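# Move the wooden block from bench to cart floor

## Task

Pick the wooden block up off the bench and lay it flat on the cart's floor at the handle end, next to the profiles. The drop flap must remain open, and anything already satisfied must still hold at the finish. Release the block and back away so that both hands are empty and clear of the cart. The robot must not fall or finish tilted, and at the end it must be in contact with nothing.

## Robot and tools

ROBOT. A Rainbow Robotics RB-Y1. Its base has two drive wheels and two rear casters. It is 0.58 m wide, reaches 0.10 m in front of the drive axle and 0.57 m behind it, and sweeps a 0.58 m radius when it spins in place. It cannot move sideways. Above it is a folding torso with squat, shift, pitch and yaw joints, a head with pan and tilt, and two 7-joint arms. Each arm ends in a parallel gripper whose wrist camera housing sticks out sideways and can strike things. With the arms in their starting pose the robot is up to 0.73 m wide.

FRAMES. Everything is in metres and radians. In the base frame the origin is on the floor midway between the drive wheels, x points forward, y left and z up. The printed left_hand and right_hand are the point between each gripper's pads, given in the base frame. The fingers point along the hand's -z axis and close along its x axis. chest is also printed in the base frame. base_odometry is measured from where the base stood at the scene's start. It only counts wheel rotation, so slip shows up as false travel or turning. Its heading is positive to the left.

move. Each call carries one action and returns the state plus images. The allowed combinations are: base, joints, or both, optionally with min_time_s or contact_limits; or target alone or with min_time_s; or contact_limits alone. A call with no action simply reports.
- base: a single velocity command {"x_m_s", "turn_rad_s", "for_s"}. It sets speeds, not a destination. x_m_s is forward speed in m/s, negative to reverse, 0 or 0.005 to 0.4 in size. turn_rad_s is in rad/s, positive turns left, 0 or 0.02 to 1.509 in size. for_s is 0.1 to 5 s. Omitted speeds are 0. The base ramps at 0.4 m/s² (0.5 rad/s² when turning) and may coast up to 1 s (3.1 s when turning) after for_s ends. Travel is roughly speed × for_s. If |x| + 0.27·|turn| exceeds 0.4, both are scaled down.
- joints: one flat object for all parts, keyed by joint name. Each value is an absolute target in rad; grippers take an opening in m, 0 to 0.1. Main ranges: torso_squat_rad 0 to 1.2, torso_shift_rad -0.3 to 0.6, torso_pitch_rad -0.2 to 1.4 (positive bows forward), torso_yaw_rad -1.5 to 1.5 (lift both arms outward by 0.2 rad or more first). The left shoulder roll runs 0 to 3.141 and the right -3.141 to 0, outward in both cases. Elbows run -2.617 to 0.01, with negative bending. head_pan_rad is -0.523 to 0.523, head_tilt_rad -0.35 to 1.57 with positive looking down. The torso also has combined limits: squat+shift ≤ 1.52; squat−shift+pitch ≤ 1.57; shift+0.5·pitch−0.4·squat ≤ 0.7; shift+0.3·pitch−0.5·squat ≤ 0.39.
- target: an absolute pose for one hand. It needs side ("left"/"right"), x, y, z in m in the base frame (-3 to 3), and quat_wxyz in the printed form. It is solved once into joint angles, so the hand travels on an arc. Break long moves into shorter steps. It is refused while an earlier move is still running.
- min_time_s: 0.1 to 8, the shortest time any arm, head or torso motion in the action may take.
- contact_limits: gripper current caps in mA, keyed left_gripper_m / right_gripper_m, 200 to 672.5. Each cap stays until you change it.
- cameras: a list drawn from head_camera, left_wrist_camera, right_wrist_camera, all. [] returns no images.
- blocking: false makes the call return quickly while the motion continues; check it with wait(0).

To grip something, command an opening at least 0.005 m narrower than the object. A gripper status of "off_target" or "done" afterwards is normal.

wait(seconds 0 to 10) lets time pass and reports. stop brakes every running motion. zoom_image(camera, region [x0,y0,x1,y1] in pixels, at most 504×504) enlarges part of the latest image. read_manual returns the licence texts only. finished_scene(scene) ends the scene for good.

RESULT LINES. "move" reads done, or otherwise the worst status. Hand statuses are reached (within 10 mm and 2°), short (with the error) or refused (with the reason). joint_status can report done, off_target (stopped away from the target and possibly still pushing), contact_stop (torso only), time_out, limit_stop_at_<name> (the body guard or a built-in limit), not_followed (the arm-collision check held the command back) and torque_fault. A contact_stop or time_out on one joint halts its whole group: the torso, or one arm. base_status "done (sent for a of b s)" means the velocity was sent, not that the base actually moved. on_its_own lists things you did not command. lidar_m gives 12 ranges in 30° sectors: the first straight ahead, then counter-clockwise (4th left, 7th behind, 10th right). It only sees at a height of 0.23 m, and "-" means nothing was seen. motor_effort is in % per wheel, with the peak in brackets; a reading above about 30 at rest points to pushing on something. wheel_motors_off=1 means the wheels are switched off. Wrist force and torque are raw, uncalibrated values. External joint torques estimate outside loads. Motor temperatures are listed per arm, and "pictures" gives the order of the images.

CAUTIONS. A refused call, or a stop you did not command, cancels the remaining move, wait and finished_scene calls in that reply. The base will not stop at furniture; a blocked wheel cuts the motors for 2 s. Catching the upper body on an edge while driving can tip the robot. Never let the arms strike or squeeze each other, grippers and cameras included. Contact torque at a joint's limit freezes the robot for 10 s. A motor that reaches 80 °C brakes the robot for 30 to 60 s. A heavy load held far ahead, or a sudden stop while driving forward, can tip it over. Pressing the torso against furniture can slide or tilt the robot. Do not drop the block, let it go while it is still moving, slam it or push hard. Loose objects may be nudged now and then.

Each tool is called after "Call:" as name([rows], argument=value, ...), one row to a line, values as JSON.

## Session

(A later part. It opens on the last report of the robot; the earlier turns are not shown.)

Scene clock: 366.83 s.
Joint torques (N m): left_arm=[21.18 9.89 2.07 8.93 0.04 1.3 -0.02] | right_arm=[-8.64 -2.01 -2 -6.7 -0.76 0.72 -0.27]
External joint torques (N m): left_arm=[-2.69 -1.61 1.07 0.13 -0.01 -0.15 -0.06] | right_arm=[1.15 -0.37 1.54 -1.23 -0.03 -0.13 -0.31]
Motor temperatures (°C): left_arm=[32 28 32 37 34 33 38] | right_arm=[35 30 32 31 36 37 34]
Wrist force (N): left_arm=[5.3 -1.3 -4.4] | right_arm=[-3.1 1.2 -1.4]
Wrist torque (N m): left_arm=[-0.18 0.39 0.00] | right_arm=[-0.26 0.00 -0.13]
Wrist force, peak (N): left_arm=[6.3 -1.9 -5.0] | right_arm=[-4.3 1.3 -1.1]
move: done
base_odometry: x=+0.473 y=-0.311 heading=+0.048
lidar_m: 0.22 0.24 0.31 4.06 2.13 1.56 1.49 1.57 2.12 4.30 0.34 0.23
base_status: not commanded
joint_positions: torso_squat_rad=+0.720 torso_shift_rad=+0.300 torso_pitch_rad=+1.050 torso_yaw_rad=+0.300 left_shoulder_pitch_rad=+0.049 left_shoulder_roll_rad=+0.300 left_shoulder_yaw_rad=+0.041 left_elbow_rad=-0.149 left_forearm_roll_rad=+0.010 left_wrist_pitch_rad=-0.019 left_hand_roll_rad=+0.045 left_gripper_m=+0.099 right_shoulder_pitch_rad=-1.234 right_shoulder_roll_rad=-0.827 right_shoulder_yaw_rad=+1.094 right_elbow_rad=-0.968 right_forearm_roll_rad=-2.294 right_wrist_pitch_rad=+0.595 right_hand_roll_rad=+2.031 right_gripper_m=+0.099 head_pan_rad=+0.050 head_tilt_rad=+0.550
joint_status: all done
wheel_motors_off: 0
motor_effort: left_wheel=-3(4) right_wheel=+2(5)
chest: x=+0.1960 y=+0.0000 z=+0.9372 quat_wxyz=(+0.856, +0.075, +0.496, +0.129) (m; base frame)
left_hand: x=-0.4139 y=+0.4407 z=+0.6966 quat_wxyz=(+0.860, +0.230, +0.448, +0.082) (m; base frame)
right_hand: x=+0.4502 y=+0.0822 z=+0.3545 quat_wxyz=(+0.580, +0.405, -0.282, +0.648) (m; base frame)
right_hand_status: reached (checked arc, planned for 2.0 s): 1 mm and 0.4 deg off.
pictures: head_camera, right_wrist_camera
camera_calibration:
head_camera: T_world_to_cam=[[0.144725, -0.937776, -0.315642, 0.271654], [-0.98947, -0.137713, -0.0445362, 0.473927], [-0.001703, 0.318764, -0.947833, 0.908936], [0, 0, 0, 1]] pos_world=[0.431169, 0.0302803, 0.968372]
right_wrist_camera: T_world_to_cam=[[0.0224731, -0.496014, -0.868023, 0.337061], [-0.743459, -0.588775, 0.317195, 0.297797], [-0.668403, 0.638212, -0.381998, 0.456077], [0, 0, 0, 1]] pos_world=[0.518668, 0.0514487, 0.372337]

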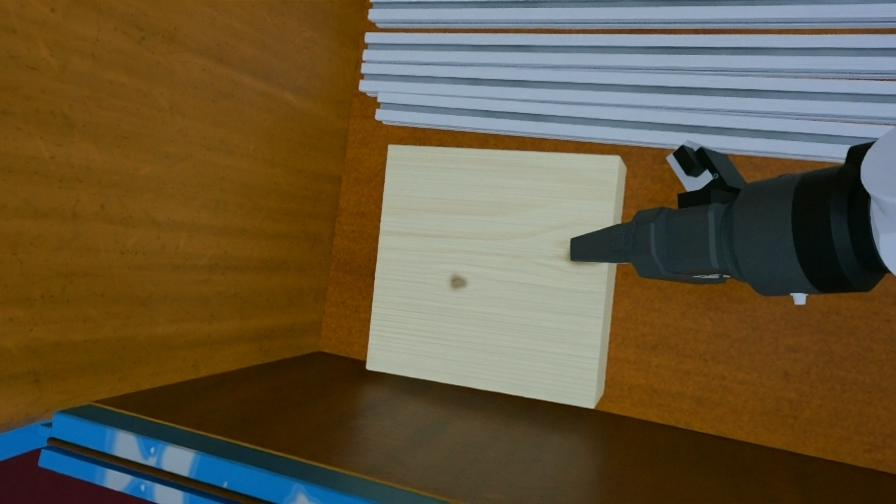

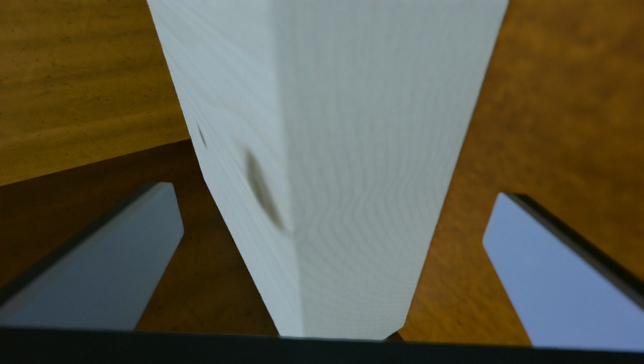

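Call:
move(target={"side":"right","x":0.455,"y":0.02,"z":0.372,"quat_wxyz":[0.5811,0.4028,-0.2794,0.6495]}, min_time_s=2, cameras=["head_camera","right_wrist_camera"])

Scene clock: 370.20 s.
Joint torques (N m): left_arm=[20.95 9.93 2.23 9.02 -0.08 1.16 -0.08] | right_arm=[-6.94 -6.3 -6.41 -6.28 -1.28 1.12 -0.31]
External joint torques (N m): left_arm=[-2.91 -1.57 1.22 0.22 -0.13 -0.29 -0.13] | right_arm=[1.35 -1.02 -2.25 -1.05 -0.55 0.27 -0.35]
Motor temperatures (°C): left_arm=[32 28 32 37 34 33 38] | right_arm=[35 30 32 31 36 37 34]
Wrist force (N): left_arm=[5.4 -2.0 -4.4] | right_arm=[-2.8 1.5 -1.5]
Wrist torque (N m): left_arm=[-0.02 0.41 0.08] | right_arm=[-0.30 0.08 -0.10]
Wrist force, peak (N): left_arm=[6.5 -2.6 -4.7] | right_arm=[-3.8 1.6 -1.2]
move: done
base_odometry: x=+0.473 y=-0.311 heading=+0.048
lidar_m: 0.22 0.23 0.32 4.07 2.14 1.56 1.49 1.56 2.13 4.32 0.32 0.23
base_status: not commanded
joint_positions: torso_squat_rad=+0.720 torso_shift_rad=+0.300 torso_pitch_rad=+1.050 torso_yaw_rad=+0.300 left_shoulder_pitch_rad=+0.049 left_shoulder_roll_rad=+0.300 left_shoulder_yaw_rad=+0.041 left_elbow_rad=-0.149 left_forearm_roll_rad=+0.010 left_wrist_pitch_rad=-0.019 left_hand_roll_rad=+0.045 left_gripper_m=+0.099 right_shoulder_pitch_rad=-1.155 right_shoulder_roll_rad=-1.039 right_shoulder_yaw_rad=+1.066 right_elbow_rad=-1.175 right_forearm_roll_rad=-2.334 right_wrist_pitch_rad=+0.609 right_hand_roll_rad=+2.030 right_gripper_m=+0.099 head_pan_rad=+0.050 head_tilt_rad=+0.550
joint_status: all done
wheel_motors_off: 0
motor_effort: left_wheel=-3(4) right_wheel=+4(6)
chest: x=+0.1960 y=+0.0000 z=+0.9372 quat_wxyz=(+0.856, +0.075, +0.496, +0.129) (m; base frame)
left_hand: x=-0.4139 y=+0.4407 z=+0.6966 quat_wxyz=(+0.860, +0.230, +0.448, +0.082) (m; base frame)
right_hand: x=+0.4547 y=+0.0207 z=+0.3719 quat_wxyz=(+0.580, +0.405, -0.279, +0.649) (m; base frame)
right_hand_status: reached (checked arc, planned for 2.0 s): 1 mm and 0.3 deg off.
pictures: head_camera, right_wrist_camera
camera_calibration:
head_camera: T_world_to_cam=[[0.144725, -0.937776, -0.315642, 0.271685], [-0.98947, -0.137713, -0.0445362, 0.473931], [-0.001703, 0.318764, -0.947833, 0.909031], [0, 0, 0, 1]] pos_world=[0.431169, 0.0302803, 0.968472]
right_wrist_camera: T_world_to_cam=[[0.0228765, -0.499073, -0.866258, 0.320761], [-0.740672, -0.590438, 0.320606, 0.25684], [-0.671477, 0.634279, -0.383156, 0.506876], [0, 0, 0, 1]] pos_world=[0.523252, -0.00976902, 0.38973]

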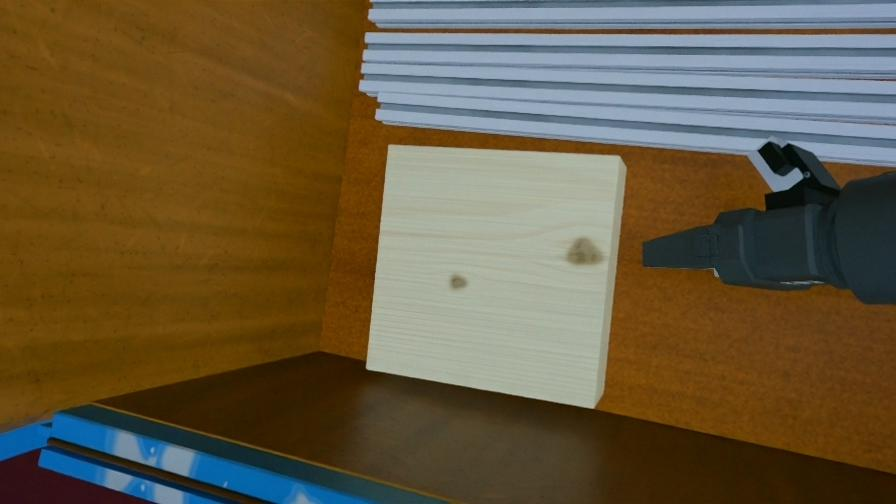

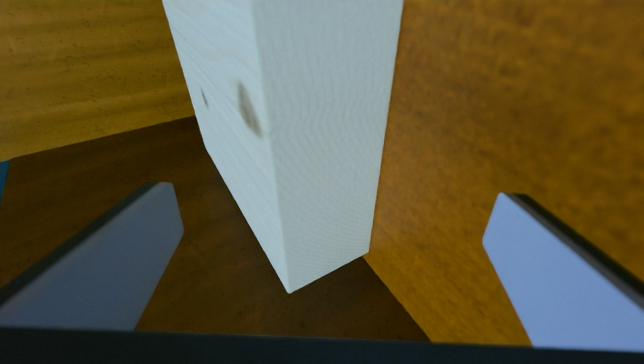

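Call:
move(target={"side":"right","x":0.45,"y":-0.05,"z":0.6,"quat_wxyz":[0.5811,0.4028,-0.2794,0.6495]}, min_time_s=2, cameras=[])

Call:
move(joints={"torso_yaw_rad":0,"torso_pitch_rad":0.5,"torso_squat_rad":0.4,"torso_shift_rad":0.2}, min_time_s=3, cameras=["head_camera"])

Call:
move(base={"x_m_s":-0.25,"for_s":2.0}, cameras=["head_camera"])

Call:
finished_scene(scene=1)

Scene clock: 373.83 s.
Joint torques (N m): left_arm=[21.36 10.07 1.93 9.17 -0.02 1.31 0.06] | right_arm=[-4.39 -11.66 -7.61 -5.95 -0.28 0.08 -0.06]
External joint torques (N m): left_arm=[-2.5 -1.44 0.93 0.38 -0.07 -0.14 0.01] | right_arm=[1.87 -0.3 -1.34 -0.84 0.18 0.01 -0.11]
Motor temperatures (°C): left_arm=[32 28 32 37 34 33 38] | right_arm=[35 30 32 31 36 37 34]
Wrist force (N): left_arm=[6.1 -1.0 -4.0] | right_arm=[-3.3 1.5 -1.2]
Wrist torque (N m): left_arm=[-0.12 0.49 0.01] | right_arm=[-0.26 0.00 -0.12]
Wrist force, peak (N): left_arm=[6.7 -2.3 -4.9] | right_arm=[-3.8 1.6 -1.8]
move: done
base_odometry: x=+0.473 y=-0.311 heading=+0.048
lidar_m: 0.21 0.23 0.32 4.07 2.14 1.56 1.48 1.57 2.14 4.31 0.33 0.23
base_status: not commanded
joint_positions: torso_squat_rad=+0.720 torso_shift_rad=+0.300 torso_pitch_rad=+1.050 torso_yaw_rad=+0.300 left_shoulder_pitch_rad=+0.049 left_shoulder_roll_rad=+0.300 left_shoulder_yaw_rad=+0.041 left_elbow_rad=-0.149 left_forearm_roll_rad=+0.010 left_wrist_pitch_rad=-0.019 left_hand_roll_rad=+0.045 left_gripper_m=+0.099 right_shoulder_pitch_rad=-1.114 right_shoulder_roll_rad=-1.878 right_shoulder_yaw_rad=+0.985 right_elbow_rad=-2.259 right_forearm_roll_rad=-2.289 right_wrist_pitch_rad=+0.351 right_hand_roll_rad=+1.515 right_gripper_m=+0.099 head_pan_rad=+0.050 head_tilt_rad=+0.550
joint_status: all done
wheel_motors_off: 0
motor_effort: left_wheel=-4(4) right_wheel=+2(5)
chest: x=+0.1960 y=+0.0000 z=+0.9372 quat_wxyz=(+0.856, +0.075, +0.496, +0.129) (m; base frame)
left_hand: x=-0.4139 y=+0.4407 z=+0.6966 quat_wxyz=(+0.860, +0.230, +0.448, +0.082) (m; base frame)
right_hand: x=+0.4500 y=-0.0499 z=+0.6000 quat_wxyz=(+0.581, +0.403, -0.280, +0.649) (m; base frame)
right_hand_status: reached (checked arc, planned for 2.0 s): 0 mm and 0.1 deg off.
pictures: none
No camera images: "cameras" was empty.

Scene clock: 377.13 s.
Joint torques (N m): left_arm=[11.94 6.35 1.3 5.17 -0.02 0.46 0.06] | right_arm=[-7.72 -12.73 -9.58 -0.19 -0.25 -0.91 -0.03]
External joint torques (N m): left_arm=[-1.52 -1.39 0.65 0.07 -0.05 -0.17 0.03] | right_arm=[1.1 -0.39 -0.87 -0.32 -0.03 0 -0.06]
Motor temperatures (°C): left_arm=[32 28 32 37 34 33 38] | right_arm=[35 30 32 31 36 37 34]
Wrist force (N): left_arm=[3.6 -0.4 -6.8] | right_arm=[-1.9 4.3 -2.5]
Wrist torque (N m): left_arm=[-0.18 0.31 0.06] | right_arm=[-0.37 0.12 -0.11]
Wrist force, peak (N): left_arm=[3.5 -0.4 -7.8] | right_arm=[-1.4 5.0 -2.9]
move: done
base_odometry: x=+0.473 y=-0.311 heading=+0.048
lidar_m: 0.22 0.23 0.33 4.09 2.14 1.55 1.49 1.57 2.13 4.31 0.33 0.23
base_status: not commanded
joint_positions: torso_squat_rad=+0.400 torso_shift_rad=+0.200 torso_pitch_rad=+0.500 torso_yaw_rad=+0.000 left_shoulder_pitch_rad=+0.049 left_shoulder_roll_rad=+0.300 left_shoulder_yaw_rad=+0.041 left_elbow_rad=-0.149 left_forearm_roll_rad=+0.010 left_wrist_pitch_rad=-0.019 left_hand_roll_rad=+0.045 left_gripper_m=+0.099 right_shoulder_pitch_rad=-1.114 right_shoulder_roll_rad=-1.878 right_shoulder_yaw_rad=+0.985 right_elbow_rad=-2.259 right_forearm_roll_rad=-2.289 right_wrist_pitch_rad=+0.351 right_hand_roll_rad=+1.515 right_gripper_m=+0.099 head_pan_rad=+0.050 head_tilt_rad=+0.550
joint_status: all done
wheel_motors_off: 0
motor_effort: left_wheel=-3(5) right_wheel=+3(5)
chest: x=+0.0484 y=+0.0001 z=+1.1839 quat_wxyz=(+0.969, +0.000, +0.247, +0.000) (m; base frame)
left_hand: x=-0.2277 y=+0.4490 z=+0.5955 quat_wxyz=(+0.971, +0.155, +0.180, +0.001) (m; base frame)
right_hand: x=+0.4119 y=-0.1714 z=+1.0455 quat_wxyz=(+0.589, +0.119, -0.397, +0.693) (m; base frame)
pictures: head_camera
camera_calibration:
head_camera: T_world_to_cam=[[0.0317744, -0.998084, -0.053085, 0.0655049], [-0.838072, 0.00233606, -0.545555, 0.92465], [0.544634, 0.0618237, -0.836392, 0.984254], [0, 0, 0, 1]] pos_world=[0.236783, 0.00236916, 1.33115]

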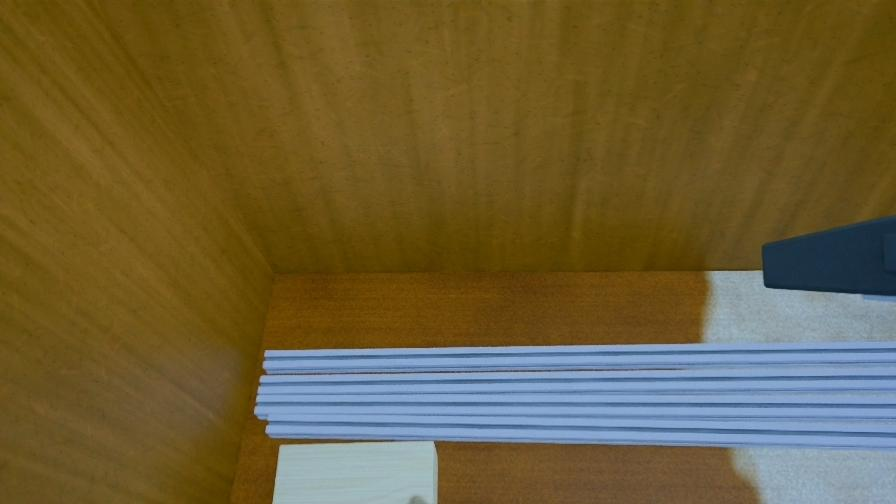

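Scene clock: 380.13 s.
Joint torques (N m): left_arm=[11.48 6.32 1.44 5 0.03 0.34 -0.06] | right_arm=[-8.35 -12.65 -9.71 -0.01 -0.2 -1.08 -0.13]
External joint torques (N m): left_arm=[-1.97 -1.42 0.79 -0.11 -0.01 -0.29 -0.08] | right_arm=[0.48 -0.31 -1 -0.13 0.03 -0.17 -0.16]
Motor temperatures (°C): left_arm=[32 28 32 36 34 33 38] | right_arm=[35 30 32 31 36 37 34]
Wrist force (N): left_arm=[3.3 -0.9 -7.3] | right_arm=[-1.6 4.7 -2.2]
Wrist torque (N m): left_arm=[-0.13 0.37 0.06] | right_arm=[-0.40 0.17 -0.07]
Wrist force, peak (N): left_arm=[3.6 -1.1 -8.0] | right_arm=[-2.1 4.9 -2.5]
move: done
base_odometry: x=-0.026 y=-0.335 heading=+0.046
lidar_m: 0.71 0.75 1.88 4.02 1.41 1.04 0.98 1.05 1.42 3.82 1.04 0.76
base_status: done (sent for 2 of 2 s)
joint_positions: torso_squat_rad=+0.400 torso_shift_rad=+0.200 torso_pitch_rad=+0.500 torso_yaw_rad=+0.000 left_shoulder_pitch_rad=+0.049 left_shoulder_roll_rad=+0.300 left_shoulder_yaw_rad=+0.041 left_elbow_rad=-0.149 left_forearm_roll_rad=+0.010 left_wrist_pitch_rad=-0.019 left_hand_roll_rad=+0.045 left_gripper_m=+0.099 right_shoulder_pitch_rad=-1.114 right_shoulder_roll_rad=-1.878 right_shoulder_yaw_rad=+0.985 right_elbow_rad=-2.259 right_forearm_roll_rad=-2.289 right_wrist_pitch_rad=+0.351 right_hand_roll_rad=+1.515 right_gripper_m=+0.099 head_pan_rad=+0.050 head_tilt_rad=+0.550
joint_status: not commanded
wheel_motors_off: 0
motor_effort: left_wheel=-20(33) right_wheel=+20(36)
chest: x=+0.0484 y=+0.0001 z=+1.1840 quat_wxyz=(+0.969, +0.000, +0.247, +0.000) (m; base frame)
left_hand: x=-0.2277 y=+0.4490 z=+0.5955 quat_wxyz=(+0.971, +0.155, +0.180, +0.001) (m; base frame)
right_hand: x=+0.4118 y=-0.1715 z=+1.0454 quat_wxyz=(+0.589, +0.119, -0.397, +0.693) (m; base frame)
pictures: head_camera
camera_calibration:
head_camera: T_world_to_cam=[[0.0317766, -0.998085, -0.0530789, 0.0655015], [-0.838025, 0.00233614, -0.545626, 0.924788], [0.544705, 0.0618196, -0.836346, 0.984259], [0, 0, 0, 1]] pos_world=[0.236783, 0.00236917, 1.33125]

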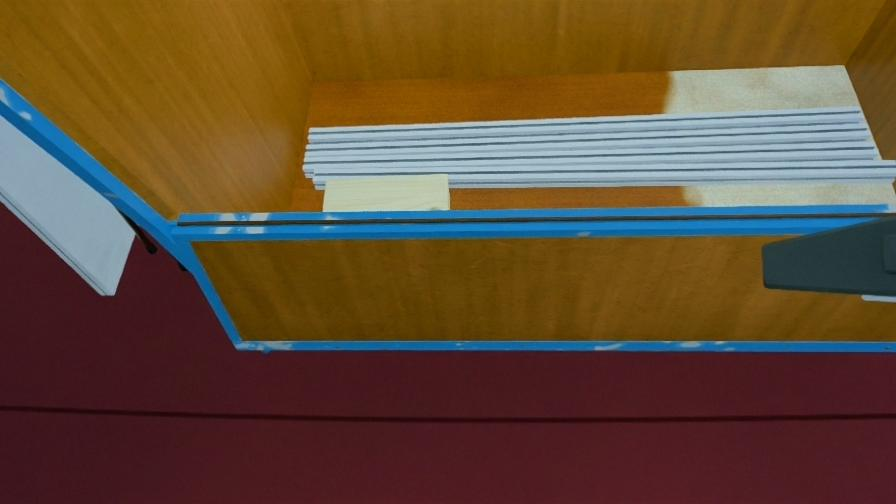

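The scene is finished: the task was done.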